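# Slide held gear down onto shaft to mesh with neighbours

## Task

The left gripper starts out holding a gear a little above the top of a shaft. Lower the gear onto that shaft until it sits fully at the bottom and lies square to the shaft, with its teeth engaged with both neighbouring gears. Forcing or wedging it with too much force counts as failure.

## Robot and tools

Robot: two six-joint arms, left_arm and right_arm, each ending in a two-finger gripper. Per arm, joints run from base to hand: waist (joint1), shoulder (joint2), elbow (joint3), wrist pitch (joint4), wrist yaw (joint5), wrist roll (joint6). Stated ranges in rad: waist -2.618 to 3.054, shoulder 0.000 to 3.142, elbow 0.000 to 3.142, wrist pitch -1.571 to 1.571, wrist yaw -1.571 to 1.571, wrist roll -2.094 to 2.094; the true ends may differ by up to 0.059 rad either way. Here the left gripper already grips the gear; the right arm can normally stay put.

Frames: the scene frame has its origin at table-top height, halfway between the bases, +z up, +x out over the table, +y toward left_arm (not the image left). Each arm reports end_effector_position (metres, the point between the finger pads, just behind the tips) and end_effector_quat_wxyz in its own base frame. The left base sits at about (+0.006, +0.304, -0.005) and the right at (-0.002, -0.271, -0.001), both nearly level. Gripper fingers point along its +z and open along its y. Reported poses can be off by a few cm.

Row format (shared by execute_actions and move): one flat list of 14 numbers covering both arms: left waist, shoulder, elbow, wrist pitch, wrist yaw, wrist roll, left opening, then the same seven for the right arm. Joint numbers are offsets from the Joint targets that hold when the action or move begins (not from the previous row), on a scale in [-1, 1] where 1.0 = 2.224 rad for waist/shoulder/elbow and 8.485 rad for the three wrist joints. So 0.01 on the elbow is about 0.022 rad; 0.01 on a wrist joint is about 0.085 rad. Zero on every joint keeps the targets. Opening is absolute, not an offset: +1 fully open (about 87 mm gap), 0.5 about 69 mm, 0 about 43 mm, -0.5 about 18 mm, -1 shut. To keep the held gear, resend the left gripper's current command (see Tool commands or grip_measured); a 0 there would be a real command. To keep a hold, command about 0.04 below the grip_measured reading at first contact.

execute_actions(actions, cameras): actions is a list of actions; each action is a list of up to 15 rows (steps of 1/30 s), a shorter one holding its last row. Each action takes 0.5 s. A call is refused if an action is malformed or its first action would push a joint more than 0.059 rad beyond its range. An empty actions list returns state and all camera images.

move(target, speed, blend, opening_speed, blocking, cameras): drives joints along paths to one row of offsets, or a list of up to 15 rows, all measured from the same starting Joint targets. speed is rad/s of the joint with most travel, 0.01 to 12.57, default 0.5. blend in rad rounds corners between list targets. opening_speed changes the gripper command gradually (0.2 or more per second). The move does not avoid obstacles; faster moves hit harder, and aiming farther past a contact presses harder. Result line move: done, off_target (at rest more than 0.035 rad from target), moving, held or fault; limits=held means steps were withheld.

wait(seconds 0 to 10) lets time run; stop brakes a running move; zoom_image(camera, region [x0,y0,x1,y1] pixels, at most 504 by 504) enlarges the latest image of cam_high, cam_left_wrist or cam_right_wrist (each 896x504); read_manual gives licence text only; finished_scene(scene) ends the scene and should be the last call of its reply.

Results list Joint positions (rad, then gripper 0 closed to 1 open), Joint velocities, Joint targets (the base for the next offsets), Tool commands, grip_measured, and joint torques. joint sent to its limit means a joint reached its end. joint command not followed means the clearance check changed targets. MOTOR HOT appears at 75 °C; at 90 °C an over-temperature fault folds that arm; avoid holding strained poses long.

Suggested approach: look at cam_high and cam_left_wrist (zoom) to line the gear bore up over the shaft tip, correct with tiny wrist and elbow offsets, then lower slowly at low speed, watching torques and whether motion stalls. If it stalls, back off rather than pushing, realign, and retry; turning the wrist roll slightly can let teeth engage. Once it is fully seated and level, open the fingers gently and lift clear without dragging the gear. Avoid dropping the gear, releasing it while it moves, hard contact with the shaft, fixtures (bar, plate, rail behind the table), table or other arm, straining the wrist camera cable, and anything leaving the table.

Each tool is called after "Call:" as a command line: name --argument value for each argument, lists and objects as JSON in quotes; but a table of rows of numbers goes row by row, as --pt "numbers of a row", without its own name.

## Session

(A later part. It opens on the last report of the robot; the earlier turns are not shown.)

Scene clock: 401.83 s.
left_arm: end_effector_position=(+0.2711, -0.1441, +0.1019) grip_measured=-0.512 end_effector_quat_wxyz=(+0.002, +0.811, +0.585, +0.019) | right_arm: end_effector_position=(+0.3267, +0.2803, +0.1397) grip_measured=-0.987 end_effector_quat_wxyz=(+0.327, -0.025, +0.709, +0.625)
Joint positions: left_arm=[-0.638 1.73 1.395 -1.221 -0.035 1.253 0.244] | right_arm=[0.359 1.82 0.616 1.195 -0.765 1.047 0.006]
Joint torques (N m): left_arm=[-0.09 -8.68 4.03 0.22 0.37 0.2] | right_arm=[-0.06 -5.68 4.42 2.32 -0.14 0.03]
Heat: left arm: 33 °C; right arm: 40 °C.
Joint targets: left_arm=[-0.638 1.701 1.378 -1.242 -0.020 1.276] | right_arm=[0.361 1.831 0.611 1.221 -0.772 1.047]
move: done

Call:
move --target '[-0.0002,-0.0029,-0.0050,-0.0010,0,0.0047,-1,0,0,0,0,0,0,-1]' --speed 0.1

Call:
move --target '[-0.0002,-0.0029,-0.0034,0.0001,0,0.0047,-1,0,0,0,0,0,0,-1]' --speed 0.1

Call:
move --target '[-0.0002,-0.0029,-0.0034,0.0001,0,0.0047,-1,0,0,0,0,0,0,-1]' --speed 0.1 --cameras '["cam_left_wrist"]'

Call:
zoom_image --camera "cam_left_wrist" --region '[480, 80, 660, 320]'

Scene clock: 407.47 s.
left_arm: end_effector_position=(+0.2710, -0.1440, +0.1017) grip_measured=-0.512 end_effector_quat_wxyz=(+0.002, +0.824, +0.567, +0.018) | right_arm: end_effector_position=(+0.3267, +0.2803, +0.1397) grip_measured=-0.987 end_effector_quat_wxyz=(+0.327, -0.025, +0.709, +0.625)
Joint positions: left_arm=[-0.638 1.723 1.386 -1.219 -0.032 1.298 0.244] | right_arm=[0.359 1.82 0.616 1.195 -0.765 1.047 0.006]
Joint torques (N m): left_arm=[-0.1 -8.47 3.95 0.14 0.31 0.18] | right_arm=[-0.08 -5.68 4.42 2.32 -0.14 0.03]
Heat: left arm: 33 °C; right arm: 40 °C.
Joint targets: left_arm=[-0.638 1.695 1.367 -1.251 -0.020 1.316] | right_arm=[0.361 1.831 0.611 1.221 -0.772 1.047]
move: done

Scene clock: 408.27 s.
left_arm: end_effector_position=(+0.2710, -0.1439, +0.1015) grip_measured=-0.512 end_effector_quat_wxyz=(+0.002, +0.834, +0.552, +0.017) | right_arm: end_effector_position=(+0.3267, +0.2803, +0.1397) grip_measured=-0.987 end_effector_quat_wxyz=(+0.327, -0.025, +0.709, +0.625)
Joint positions: left_arm=[-0.638 1.717 1.378 -1.217 -0.03 1.335 0.244] | right_arm=[0.359 1.82 0.616 1.195 -0.765 1.047 0.006]
Joint torques (N m): left_arm=[-0.06 -8.55 3.92 0.12 0.31 0.21] | right_arm=[-0.08 -5.7 4.41 2.32 -0.14 0.03]
Heat: left arm: 33 °C; right arm: 40 °C.
Joint targets: left_arm=[-0.639 1.688 1.359 -1.250 -0.020 1.356] | right_arm=[0.361 1.831 0.611 1.221 -0.772 1.047]
move: done

Scene clock: 409.20 s.
left_arm: end_effector_position=(+0.2710, -0.1439, +0.1015) grip_measured=-0.512 end_effector_quat_wxyz=(+0.002, +0.845, +0.534, +0.016) | right_arm: end_effector_position=(+0.3267, +0.2803, +0.1397) grip_measured=-0.987 end_effector_quat_wxyz=(+0.327, -0.025, +0.709, +0.625)
Joint positions: left_arm=[-0.638 1.71 1.37 -1.215 -0.028 1.376 0.244] | right_arm=[0.359 1.82 0.616 1.195 -0.765 1.047 0.006]
Joint torques (N m): left_arm=[-0.25 -8.49 3.95 0.1 0.29 0.16] | right_arm=[-0.08 -5.68 4.41 2.32 -0.14 0.04]
Heat: left arm: 33 °C; right arm: 40 °C.
Joint targets: left_arm=[-0.639 1.682 1.351 -1.249 -0.020 1.395] | right_arm=[0.361 1.831 0.611 1.221 -0.772 1.047]
move: done
camera_calibration:
cam_left_wrist: T_world_to_cam=[[-0.901233, 0.432578, -0.0256021, 0.307653], [0.243816, 0.555037, 0.795291, -0.0476214], [0.358235, 0.7105, -0.605687, 0.208134], [0, 0, 0, 1]] pos_world=[0.214317, -0.254532, 0.171814]
Images, in order (width x height): cam_left_wrist 896x504.

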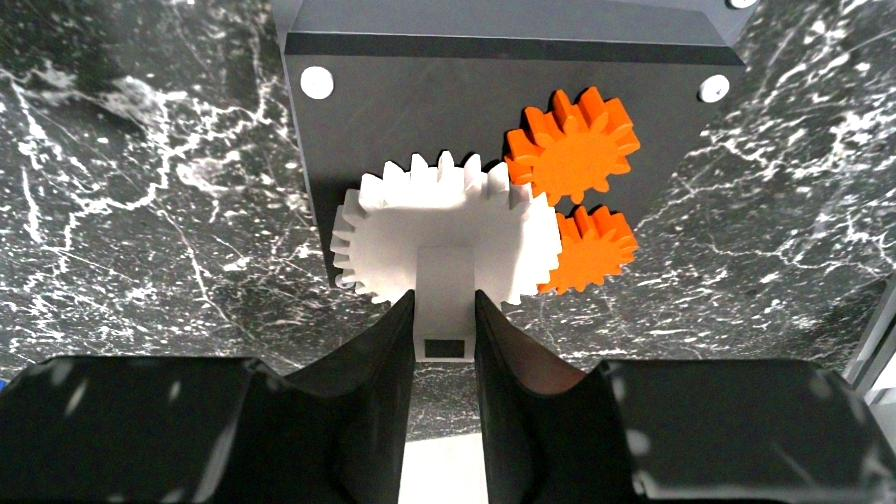

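Scaled by 2.100 from the camera's 896x504 image, which has a finer 1280x720 frame.

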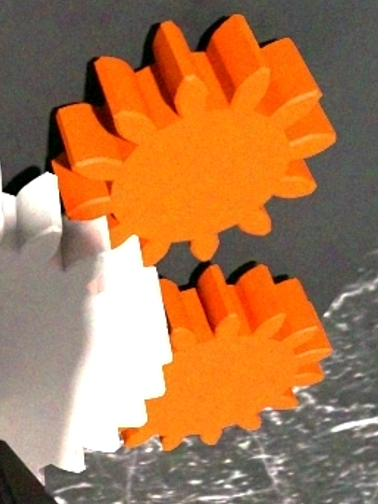

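Call:
move --pt "0 0 0.0245 -0.0012 0 0 -1 0 0 0 0 0 0 -1" --pt "-0.0006 -0.0079 0.0151 -0.0008 0 0.0130 -1 0 0 0 0 0 0 -1" --speed 0.15

Call:
move --target '[0,0,-0.0230,0.0010,0,0,-1,0,0,0,0,0,0,-1]' --speed 0.1 --cameras '["cam_left_wrist"]'

Call:
zoom_image --camera "cam_left_wrist" --region '[480, 80, 660, 320]'

Scene clock: 431.37 s.
left_arm: end_effector_position=(+0.2722, -0.1449, +0.1023) grip_measured=-0.512 end_effector_quat_wxyz=(-0.001, +0.868, +0.496, +0.013) | right_arm: end_effector_position=(+0.3267, +0.2803, +0.1397) grip_measured=-0.987 end_effector_quat_wxyz=(+0.327, -0.025, +0.709, +0.625)
Joint positions: left_arm=[-0.638 1.709 1.373 -1.227 -0.025 1.465 0.244] | right_arm=[0.359 1.82 0.616 1.195 -0.765 1.047 0.006]
Joint torques (N m): left_arm=[-0.38 -9.74 6.39 0.12 0.22 0.42] | right_arm=[-0.06 -5.68 4.41 2.32 -0.14 0.04]
Heat: left arm: 34 °C; right arm: 41 °C.
Joint targets: left_arm=[-0.640 1.664 1.385 -1.256 -0.020 1.506] | right_arm=[0.361 1.831 0.611 1.221 -0.772 1.047]
move: off_target (left_arm); left_arm: the shoulder is farthest, 0.045 rad from its target

Scene clock: 432.30 s.
left_arm: end_effector_position=(+0.2710, -0.1439, +0.1016) grip_measured=-0.512 end_effector_quat_wxyz=(+0.001, +0.874, +0.485, +0.014) | right_arm: end_effector_position=(+0.3267, +0.2803, +0.1397) grip_measured=-0.987 end_effector_quat_wxyz=(+0.327, -0.025, +0.709, +0.625)
Joint positions: left_arm=[-0.638 1.693 1.352 -1.216 -0.025 1.491 0.244] | right_arm=[0.359 1.82 0.616 1.195 -0.765 1.047 0.006]
Joint torques (N m): left_arm=[-0.31 -8.43 3.89 0.12 0.25 0.12] | right_arm=[-0.06 -5.68 4.41 2.32 -0.14 0.03]
Heat: left arm: 34 °C; right arm: 41 °C.
Joint targets: left_arm=[-0.640 1.664 1.334 -1.247 -0.020 1.506] | right_arm=[0.361 1.831 0.611 1.221 -0.772 1.047]
move: done
camera_calibration:
cam_left_wrist: T_world_to_cam=[[-0.846073, 0.532675, -0.0204456, 0.30649], [0.309662, 0.522346, 0.794521, -0.0702115], [0.433902, 0.665892, -0.606892, 0.181356], [0, 0, 0, 1]] pos_world=[0.202364, -0.247349, 0.172115]
Images, in order (width x height): cam_left_wrist 896x504.

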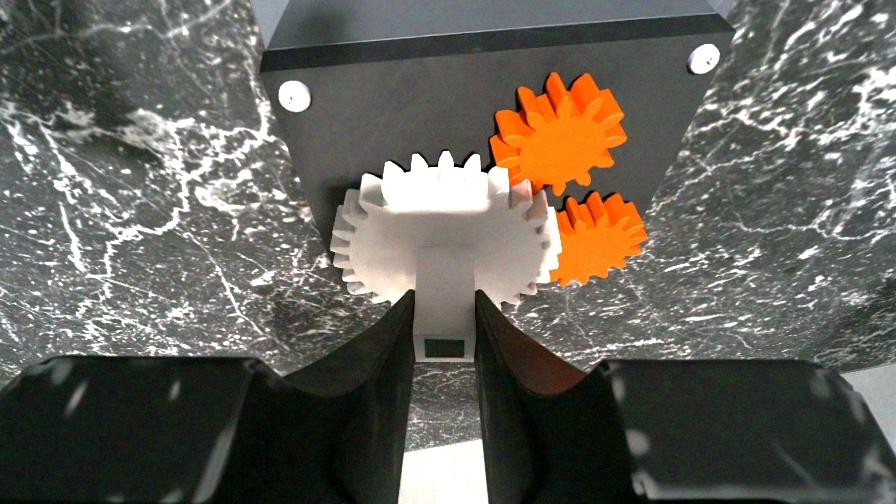

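Scaled by 2.100 from the camera's 896x504 image, which has a finer 1280x720 frame.

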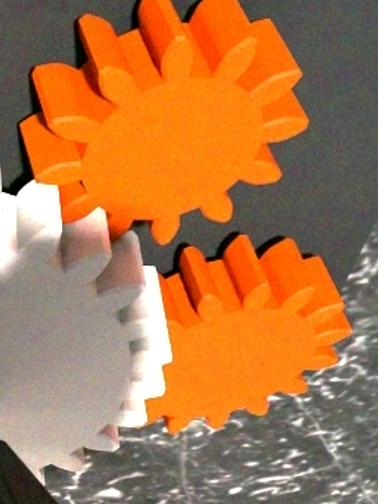

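Call:
zoom_image --camera "cam_left_wrist" --region '[480, 150, 600, 300]'

Scaled by 3.360 from the camera's 896x504 image, which has a finer 1280x720 frame.

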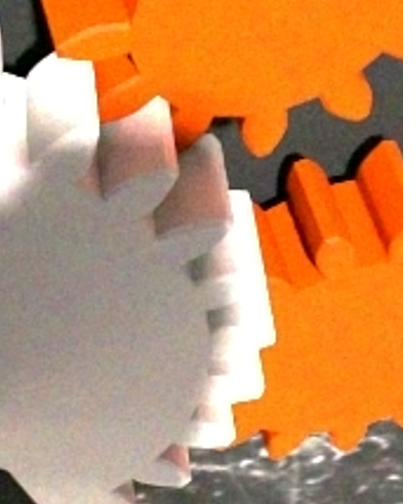

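Call:
move --pt "-0.0080 0 0 0 -0.0035 0 -1 0 0 0 0 0 0 -1" --pt "-0.0085 -0.0079 -0.0094 0.0003 -0.0035 0.0130 -1 0 0 0 0 0 0 -1" --speed 0.12 --cameras '["cam_left_wrist"]'

Call:
zoom_image --camera "cam_left_wrist" --region '[480, 130, 640, 300]'

Scene clock: 469.17 s.
left_arm: end_effector_position=(+0.2709, -0.1444, +0.1018) grip_measured=-0.512 end_effector_quat_wxyz=(-0.004, +0.901, +0.434, +0.023) | right_arm: end_effector_position=(+0.3267, +0.2803, +0.1397) grip_measured=-0.987 end_effector_quat_wxyz=(+0.327, -0.025, +0.709, +0.625)
Joint positions: left_arm=[-0.651 1.676 1.33 -1.21 -0.043 1.594 0.244] | right_arm=[0.359 1.82 0.616 1.195 -0.765 1.047 0.006]
Joint torques (N m): left_arm=[-0.95 -8.1 4.01 0.08 0.09 0.18] | right_arm=[-0.08 -5.68 4.41 2.32 -0.14 0.04]
Heat: left arm: 35 °C; right arm: 41 °C.
Joint targets: left_arm=[-0.659 1.647 1.313 -1.245 -0.050 1.616] | right_arm=[0.361 1.831 0.611 1.221 -0.772 1.047]
move: done
camera_calibration:
cam_left_wrist: T_world_to_cam=[[-0.779236, 0.626478, -0.01779, 0.301888], [0.359038, 0.46949, 0.806642, -0.0922787], [0.513696, 0.622177, -0.590773, 0.152238], [0, 0, 0, 1]] pos_world=[0.190169, -0.240521, 0.169745]
Images, in order (width x height): cam_left_wrist 896x504.

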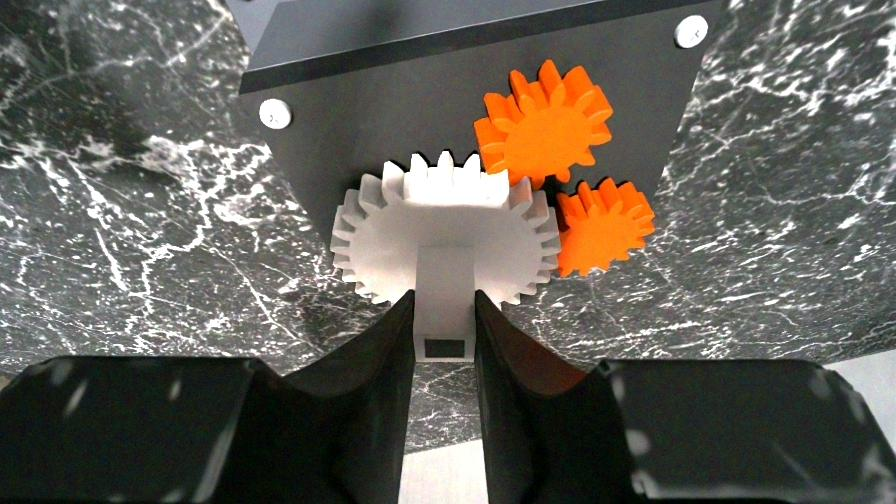

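Scaled by 2.965 from the camera's 896x504 image, which has a finer 1280x720 frame.

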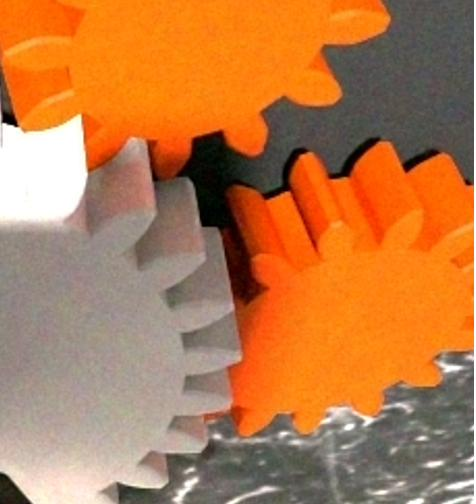

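Call:
move --target '[0.0080,0,-0.0040,0,0.0035,0,-1,0,0,0,0,0,0,-1]' --speed 0.12

Call:
move --target '[0.0060,0,-0.0040,0,0.0030,0,-1,0,0,0,0,0,0,-1]' --speed 0.12 --cameras '["cam_left_wrist"]'

Call:
zoom_image --camera "cam_left_wrist" --region '[480, 130, 640, 300]'

Scene clock: 482.60 s.
left_arm: end_effector_position=(+0.2706, -0.1443, +0.1017) grip_measured=-0.512 end_effector_quat_wxyz=(-0.003, +0.902, +0.431, +0.023) | right_arm: end_effector_position=(+0.3267, +0.2803, +0.1397) grip_measured=-0.987 end_effector_quat_wxyz=(+0.327, -0.025, +0.709, +0.625)
Joint positions: left_arm=[-0.651 1.672 1.325 -1.208 -0.043 1.6 0.244] | right_arm=[0.359 1.82 0.616 1.195 -0.765 1.047 0.006]
Joint torques (N m): left_arm=[0.8 -7.87 3.75 0.04 0.43 0.14] | right_arm=[-0.08 -5.68 4.42 2.31 -0.14 0.03]
Heat: left arm: 36 °C; right arm: 41 °C.
Joint targets: left_arm=[-0.642 1.647 1.304 -1.245 -0.020 1.616] | right_arm=[0.361 1.831 0.611 1.220 -0.772 1.047]
move: off_target (left_arm); left_arm: the wrist pitch is farthest, 0.037 rad from its target

Scene clock: 483.33 s.
left_arm: end_effector_position=(+0.2704, -0.1438, +0.1009) grip_measured=-0.512 end_effector_quat_wxyz=(+0.004, +0.901, +0.433, +0.015) | right_arm: end_effector_position=(+0.3267, +0.2803, +0.1397) grip_measured=-0.987 end_effector_quat_wxyz=(+0.327, -0.025, +0.709, +0.625)
Joint positions: left_arm=[-0.639 1.667 1.32 -1.203 -0.024 1.608 0.244] | right_arm=[0.359 1.82 0.616 1.195 -0.765 1.047 0.006]
Joint torques (N m): left_arm=[0.79 -7.39 3.38 0.03 0.53 0.05] | right_arm=[-0.08 -5.68 4.42 2.32 -0.14 0.04]
Heat: left arm: 36 °C; right arm: 41 °C.
Joint targets: left_arm=[-0.628 1.647 1.295 -1.245 0.005 1.616] | right_arm=[0.361 1.831 0.611 1.220 -0.772 1.047]
move: off_target (left_arm); left_arm: the wrist pitch is farthest, 0.042 rad from its target
camera_calibration:
cam_left_wrist: T_world_to_cam=[[-0.777515, 0.628392, -0.0243849, 0.301668], [0.365884, 0.483568, 0.795168, -0.090362], [0.511469, 0.609332, -0.605899, 0.151849], [0, 0, 0, 1]] pos_world=[0.189947, -0.238396, 0.171214]
Images, in order (width x height): cam_left_wrist 896x504.

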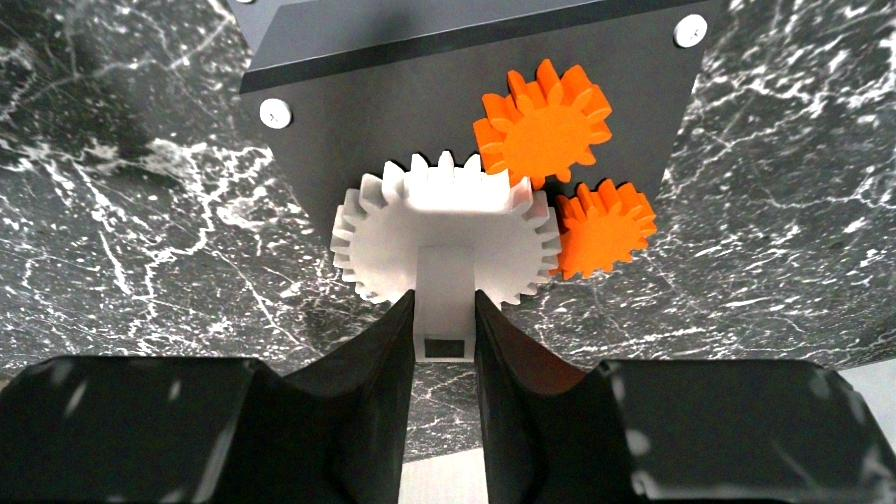

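Scaled by 2.965 from the camera's 896x504 image, which has a finer 1280x720 frame.

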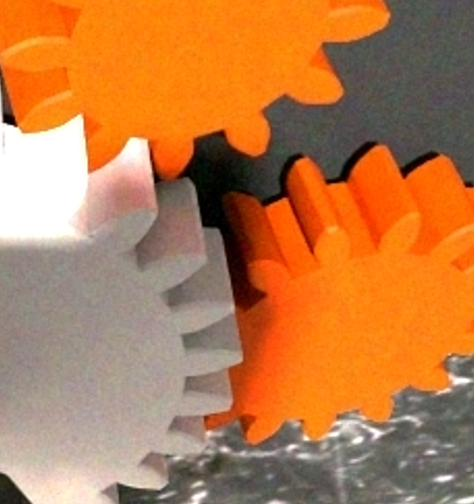

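Call:
move --pt "-0.0180 0 0.0060 0 -0.0095 0 -1 0 0 0 0 0 0 -1" --pt "-0.0183 -0.0040 0.0013 0.0001 -0.0095 0.0065 -1 0 0 0 0 0 0 -1" --speed 0.15 --cameras '["cam_left_wrist"]'

Call:
zoom_image --camera "cam_left_wrist" --region '[480, 130, 640, 300]'

Call:
move --target '[0.0180,0,-0.0080,0,0.0085,0,-1,0,0,0,0,0,0,-1]' --speed 0.15 --cameras '["cam_left_wrist"]'

Call:
zoom_image --camera "cam_left_wrist" --region '[480, 130, 640, 300]'

Scene clock: 497.00 s.
left_arm: end_effector_position=(+0.2709, -0.1450, +0.1020) grip_measured=-0.512 end_effector_quat_wxyz=(-0.007, +0.913, +0.406, +0.031) | right_arm: end_effector_position=(+0.3267, +0.2803, +0.1397) grip_measured=-0.987 end_effector_quat_wxyz=(+0.327, -0.025, +0.709, +0.625)
Joint positions: left_arm=[-0.662 1.665 1.314 -1.203 -0.061 1.643 0.244] | right_arm=[0.359 1.82 0.616 1.195 -0.765 1.047 0.006]
Joint torques (N m): left_arm=[-0.77 -7.98 4.11 0.03 -0.02 0.27] | right_arm=[-0.06 -5.68 4.42 2.32 -0.14 0.03]
Heat: left arm: 37 °C; right arm: 41 °C.
Joint targets: left_arm=[-0.669 1.638 1.298 -1.244 -0.075 1.671] | right_arm=[0.361 1.831 0.611 1.220 -0.772 1.047]
move: off_target (left_arm); left_arm: the wrist pitch is farthest, 0.041 rad from its target
camera_calibration:
cam_left_wrist: T_world_to_cam=[[-0.739869, 0.672519, -0.0176904, 0.298337], [0.376735, 0.435962, 0.817317, -0.102882], [0.557374, 0.598043, -0.575916, 0.135969], [0, 0, 0, 1]] pos_world=[0.183704, -0.2371, 0.167672]
Images, in order (width x height): cam_left_wrist 896x504.

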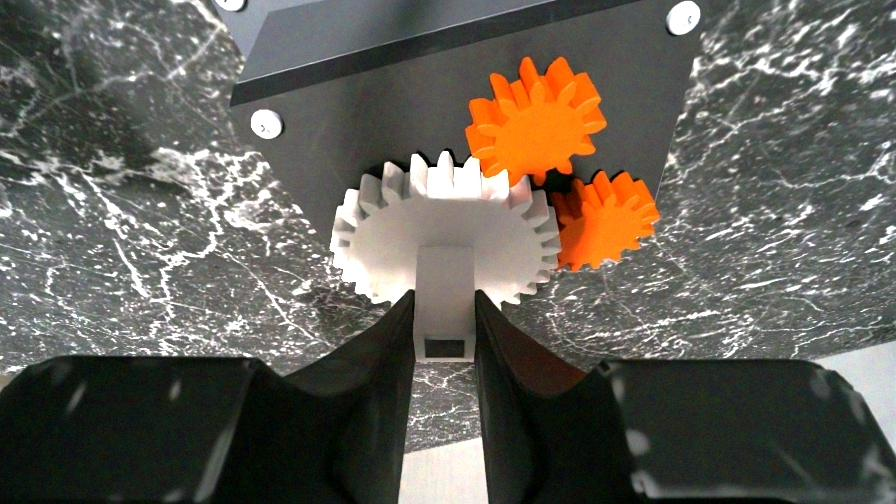

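Scaled by 2.965 from the camera's 896x504 image, which has a finer 1280x720 frame.

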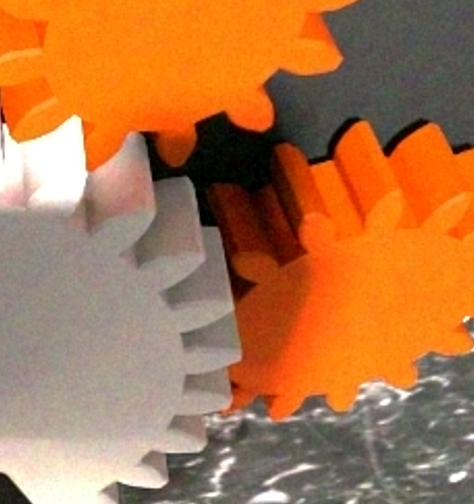

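Scene clock: 497.83 s.
left_arm: end_effector_position=(+0.2703, -0.1438, +0.1006) grip_measured=-0.512 end_effector_quat_wxyz=(+0.003, +0.913, +0.408, +0.018) | right_arm: end_effector_position=(+0.3267, +0.2803, +0.1397) grip_measured=-0.987 end_effector_quat_wxyz=(+0.327, -0.025, +0.709, +0.625)
Joint positions: left_arm=[-0.641 1.656 1.306 -1.198 -0.028 1.661 0.244] | right_arm=[0.359 1.82 0.616 1.195 -0.765 1.047 0.006]
Joint torques (N m): left_arm=[0.92 -7.27 3.36 0 0.47 0.1] | right_arm=[-0.08 -5.68 4.41 2.32 -0.14 0.04]
Heat: left arm: 37 °C; right arm: 41 °C.
Joint targets: left_arm=[-0.629 1.638 1.280 -1.244 -0.003 1.671] | right_arm=[0.361 1.831 0.611 1.220 -0.772 1.047]
move: off_target (left_arm); left_arm: the wrist pitch is farthest, 0.046 rad from its target
camera_calibration:
cam_left_wrist: T_world_to_cam=[[-0.741568, 0.670426, -0.0245928, 0.297847], [0.389235, 0.459817, 0.798164, -0.100132], [0.546418, 0.582321, -0.601939, 0.138011], [0, 0, 0, 1]] pos_world=[0.184438, -0.234009, 0.170321]
Images, in order (width x height): cam_left_wrist 896x504.

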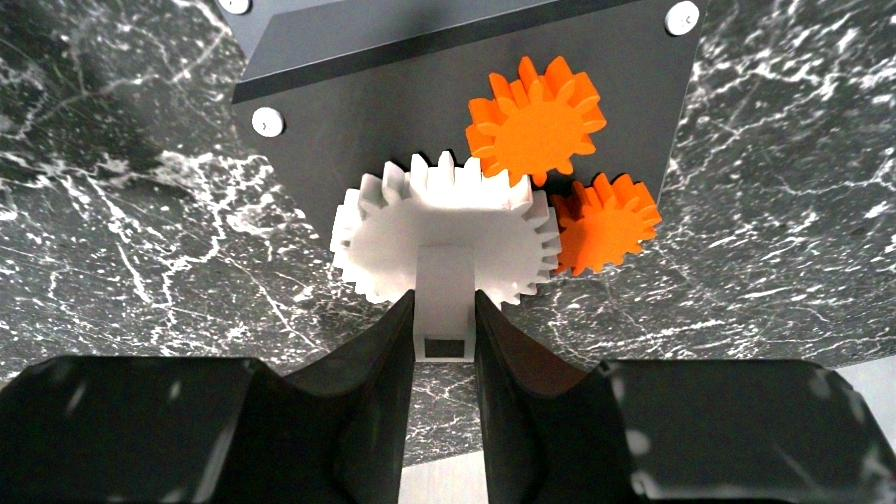

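Scaled by 2.965 from the camera's 896x504 image, which has a finer 1280x720 frame.

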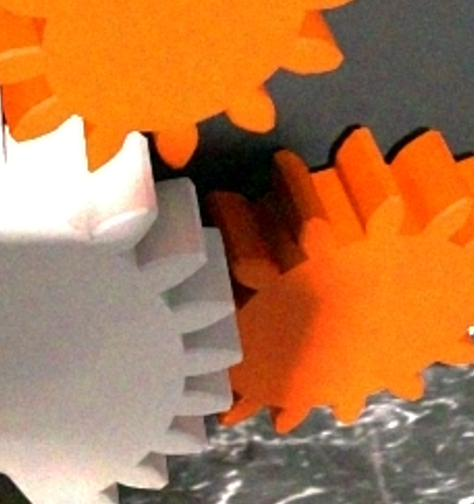

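Call:
move --target '[-0.0045,-0.005,0.0080,0,-0.0010,0,0.0,0,0,0,0,0,0,-1]' --speed 0.15 --opening_speed 1.0 --cameras '["cam_left_wrist","cam_right_wrist"]'

Call:
zoom_image --camera "cam_right_wrist" --region '[390, 200, 540, 340]'

Call:
zoom_image --camera "cam_left_wrist" --region '[480, 130, 640, 300]'

Scene clock: 509.77 s.
left_arm: end_effector_position=(+0.2645, -0.1410, +0.1003) grip_measured=+0.000 end_effector_quat_wxyz=(-0.006, +0.913, +0.407, +0.009) | right_arm: end_effector_position=(+0.3267, +0.2803, +0.1397) grip_measured=-0.987 end_effector_quat_wxyz=(+0.327, -0.025, +0.709, +0.625)
Joint positions: left_arm=[-0.641 1.656 1.306 -1.223 -0.021 1.661 0.5] | right_arm=[0.359 1.82 0.616 1.195 -0.765 1.047 0.006]
Joint torques (N m): left_arm=[0.08 -7.97 4.67 0.16 0.3 0.08] | right_arm=[-0.08 -5.68 4.42 2.32 -0.14 0.03]
Heat: left arm: 38 °C; right arm: 41 °C.
Joint targets: left_arm=[-0.639 1.627 1.298 -1.244 -0.012 1.671] | right_arm=[0.361 1.831 0.611 1.220 -0.772 1.047]
move: done
camera_calibration:
cam_left_wrist: T_world_to_cam=[[-0.741827, 0.670591, -0.000567541, 0.289374], [0.408328, 0.452374, 0.792859, -0.104502], [0.531941, 0.587933, -0.609404, 0.144736], [0, 0, 0, 1]] pos_world=[0.180345, -0.231873, 0.171222]
cam_right_wrist: T_world_to_cam=[[0.451127, -0.217188, -0.865629, 0.0324904], [-0.834767, -0.445765, -0.3232, 0.463002], [-0.315672, 0.868403, -0.382398, 0.0581405], [0, 0, 0, 1]] pos_world=[0.390195, 0.162957, 0.2]
Images, in order (width x height): cam_left_wrist 896x504, cam_right_wrist 896x504.

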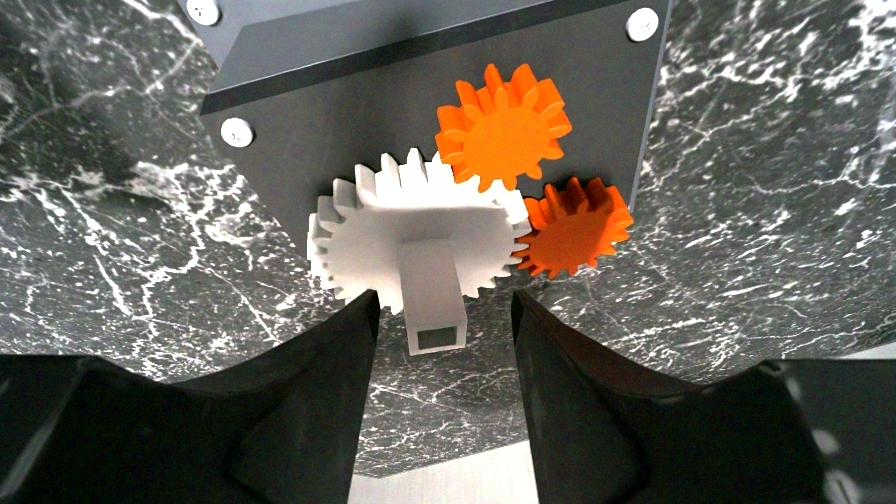

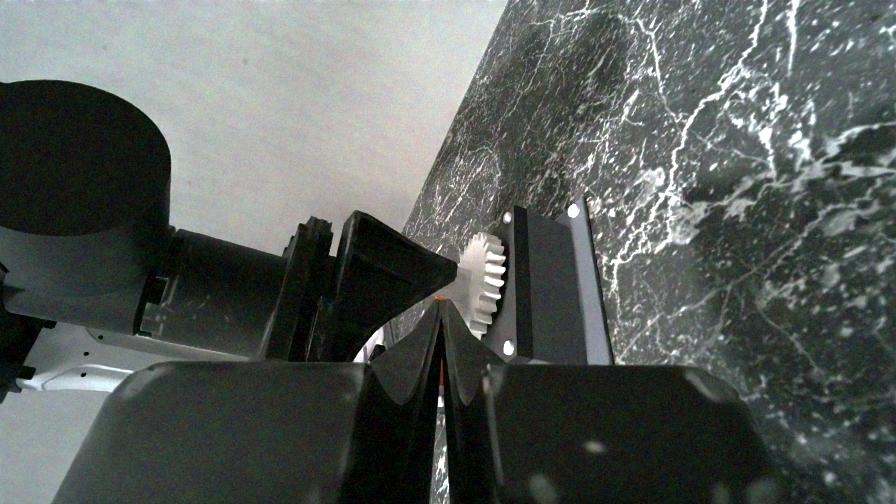

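Scaled by 3.360 from the camera's 896x504 image, which has a finer 1280x720 frame.

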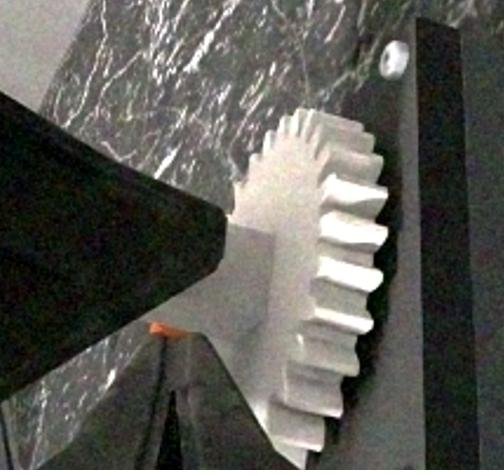

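Scaled by 2.965 from the camera's 896x504 image, which has a finer 1280x720 frame.

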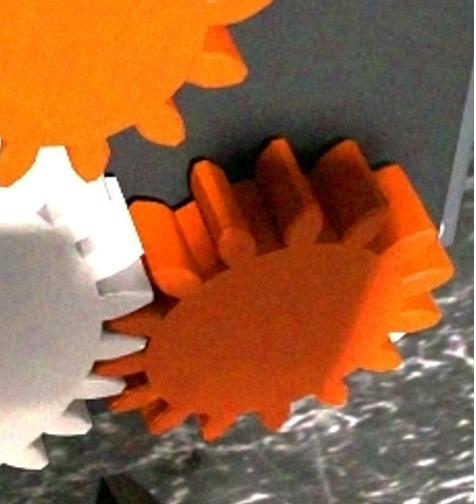

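Call:
move --pt "0 0 0 0 0 0 0.4 0 0 0 0 0 0 -1" --pt "0 0 0.1300 -0.0340 0 0 0.4 0 0 0 0 0 0 -1" --speed 0.4 --cameras '["cam_left_wrist","cam_right_wrist"]'

Call:
zoom_image --camera "cam_right_wrist" --region '[390, 200, 540, 340]'

Call:
zoom_image --camera "cam_left_wrist" --region '[250, 0, 600, 240]'

Scene clock: 518.90 s.
left_arm: end_effector_position=(+0.2582, -0.1364, +0.1663) grip_measured=+0.400 end_effector_quat_wxyz=(-0.017, +0.913, +0.407, +0.002) | right_arm: end_effector_position=(+0.3267, +0.2803, +0.1397) grip_measured=-0.987 end_effector_quat_wxyz=(+0.327, -0.025, +0.709, +0.625)
Joint positions: left_arm=[-0.641 1.656 1.568 -1.511 -0.02 1.661 0.7] | right_arm=[0.359 1.82 0.616 1.195 -0.765 1.047 0.006]
Joint torques (N m): left_arm=[-0.02 -7.98 6.71 0.12 0.29 0.06] | right_arm=[-0.09 -5.68 4.42 2.32 -0.14 0.04]
Heat: left arm: 38 °C; right arm: 41 °C.
Joint targets: left_arm=[-0.639 1.627 1.587 -1.532 -0.011 1.671] | right_arm=[0.361 1.831 0.611 1.220 -0.772 1.047]
move: done
camera_calibration:
cam_left_wrist: T_world_to_cam=[[-0.741595, 0.67039, 0.0247903, 0.277293], [0.424896, 0.440788, 0.790676, -0.161807], [0.519134, 0.596895, -0.611732, 0.190561], [0, 0, 0, 1]] pos_world=[0.175464, -0.228316, 0.237635]
cam_right_wrist: T_world_to_cam=[[0.451127, -0.217188, -0.865629, 0.0324904], [-0.834767, -0.445765, -0.3232, 0.463002], [-0.315672, 0.868403, -0.382398, 0.0581405], [0, 0, 0, 1]] pos_world=[0.390195, 0.162957, 0.2]
Images, in order (width x height): cam_left_wrist 896x504, cam_right_wrist 896x504.

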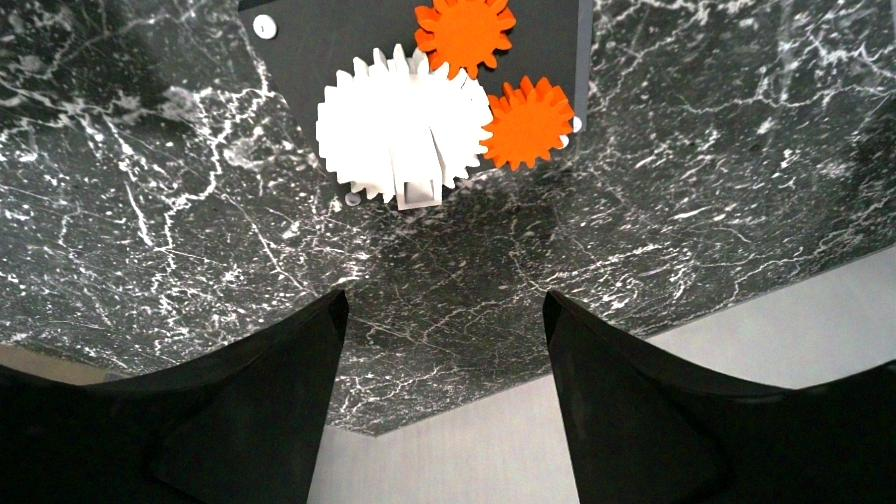

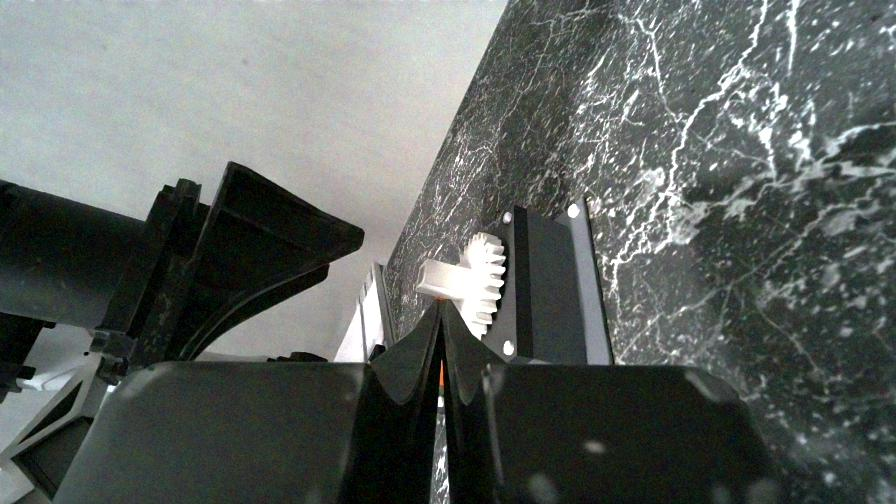

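Scaled by 3.360 from the camera's 896x504 image, which has a finer 1280x720 frame.

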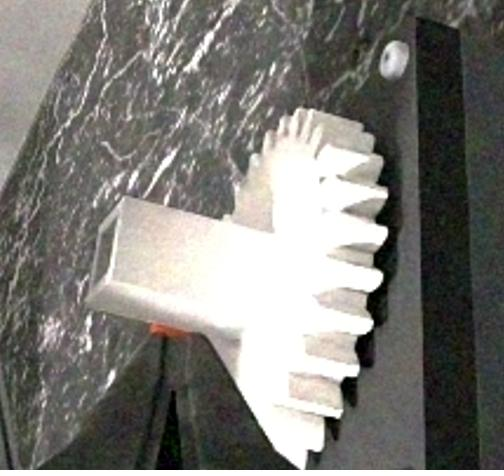

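Scaled by 1.440 from the camera's 896x504 image, which has a finer 1280x720 frame.

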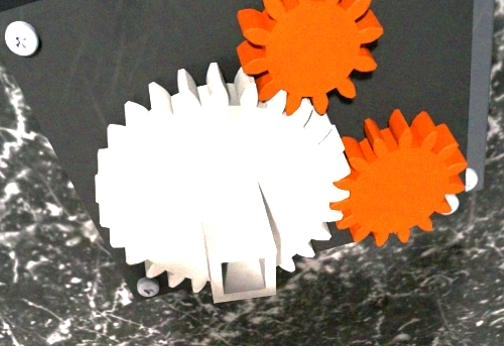

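Call:
zoom_image --camera "cam_left_wrist" --region '[400, 30, 520, 150]'

Call:
zoom_image --camera "cam_left_wrist" --region '[310, 30, 450, 150]'

Call:
zoom_image --camera "cam_right_wrist" --region '[450, 220, 530, 340]'

Scaled by 4.200 from the camera's 896x504 image, which has a finer 1280x720 frame.

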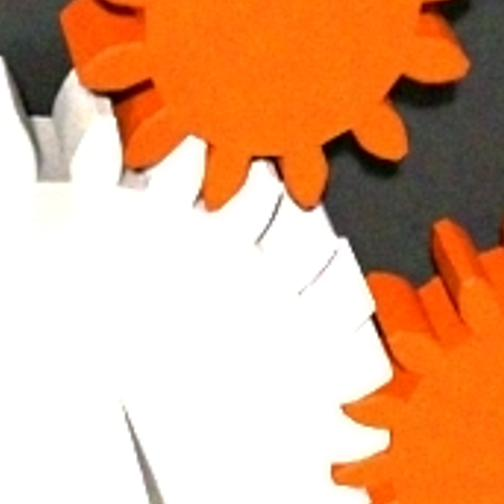

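Scaled by 3.600 from the camera's 896x504 image, which has a finer 1280x720 frame.

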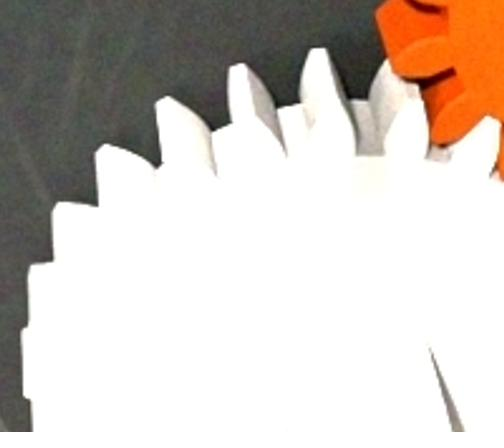

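Scaled by 4.200 from the camera's 896x504 image, which has a finer 1280x720 frame.

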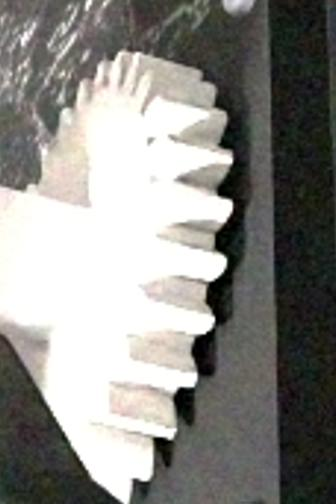

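Call:
finished_scene --scene 2

The scene is finished: the task was done.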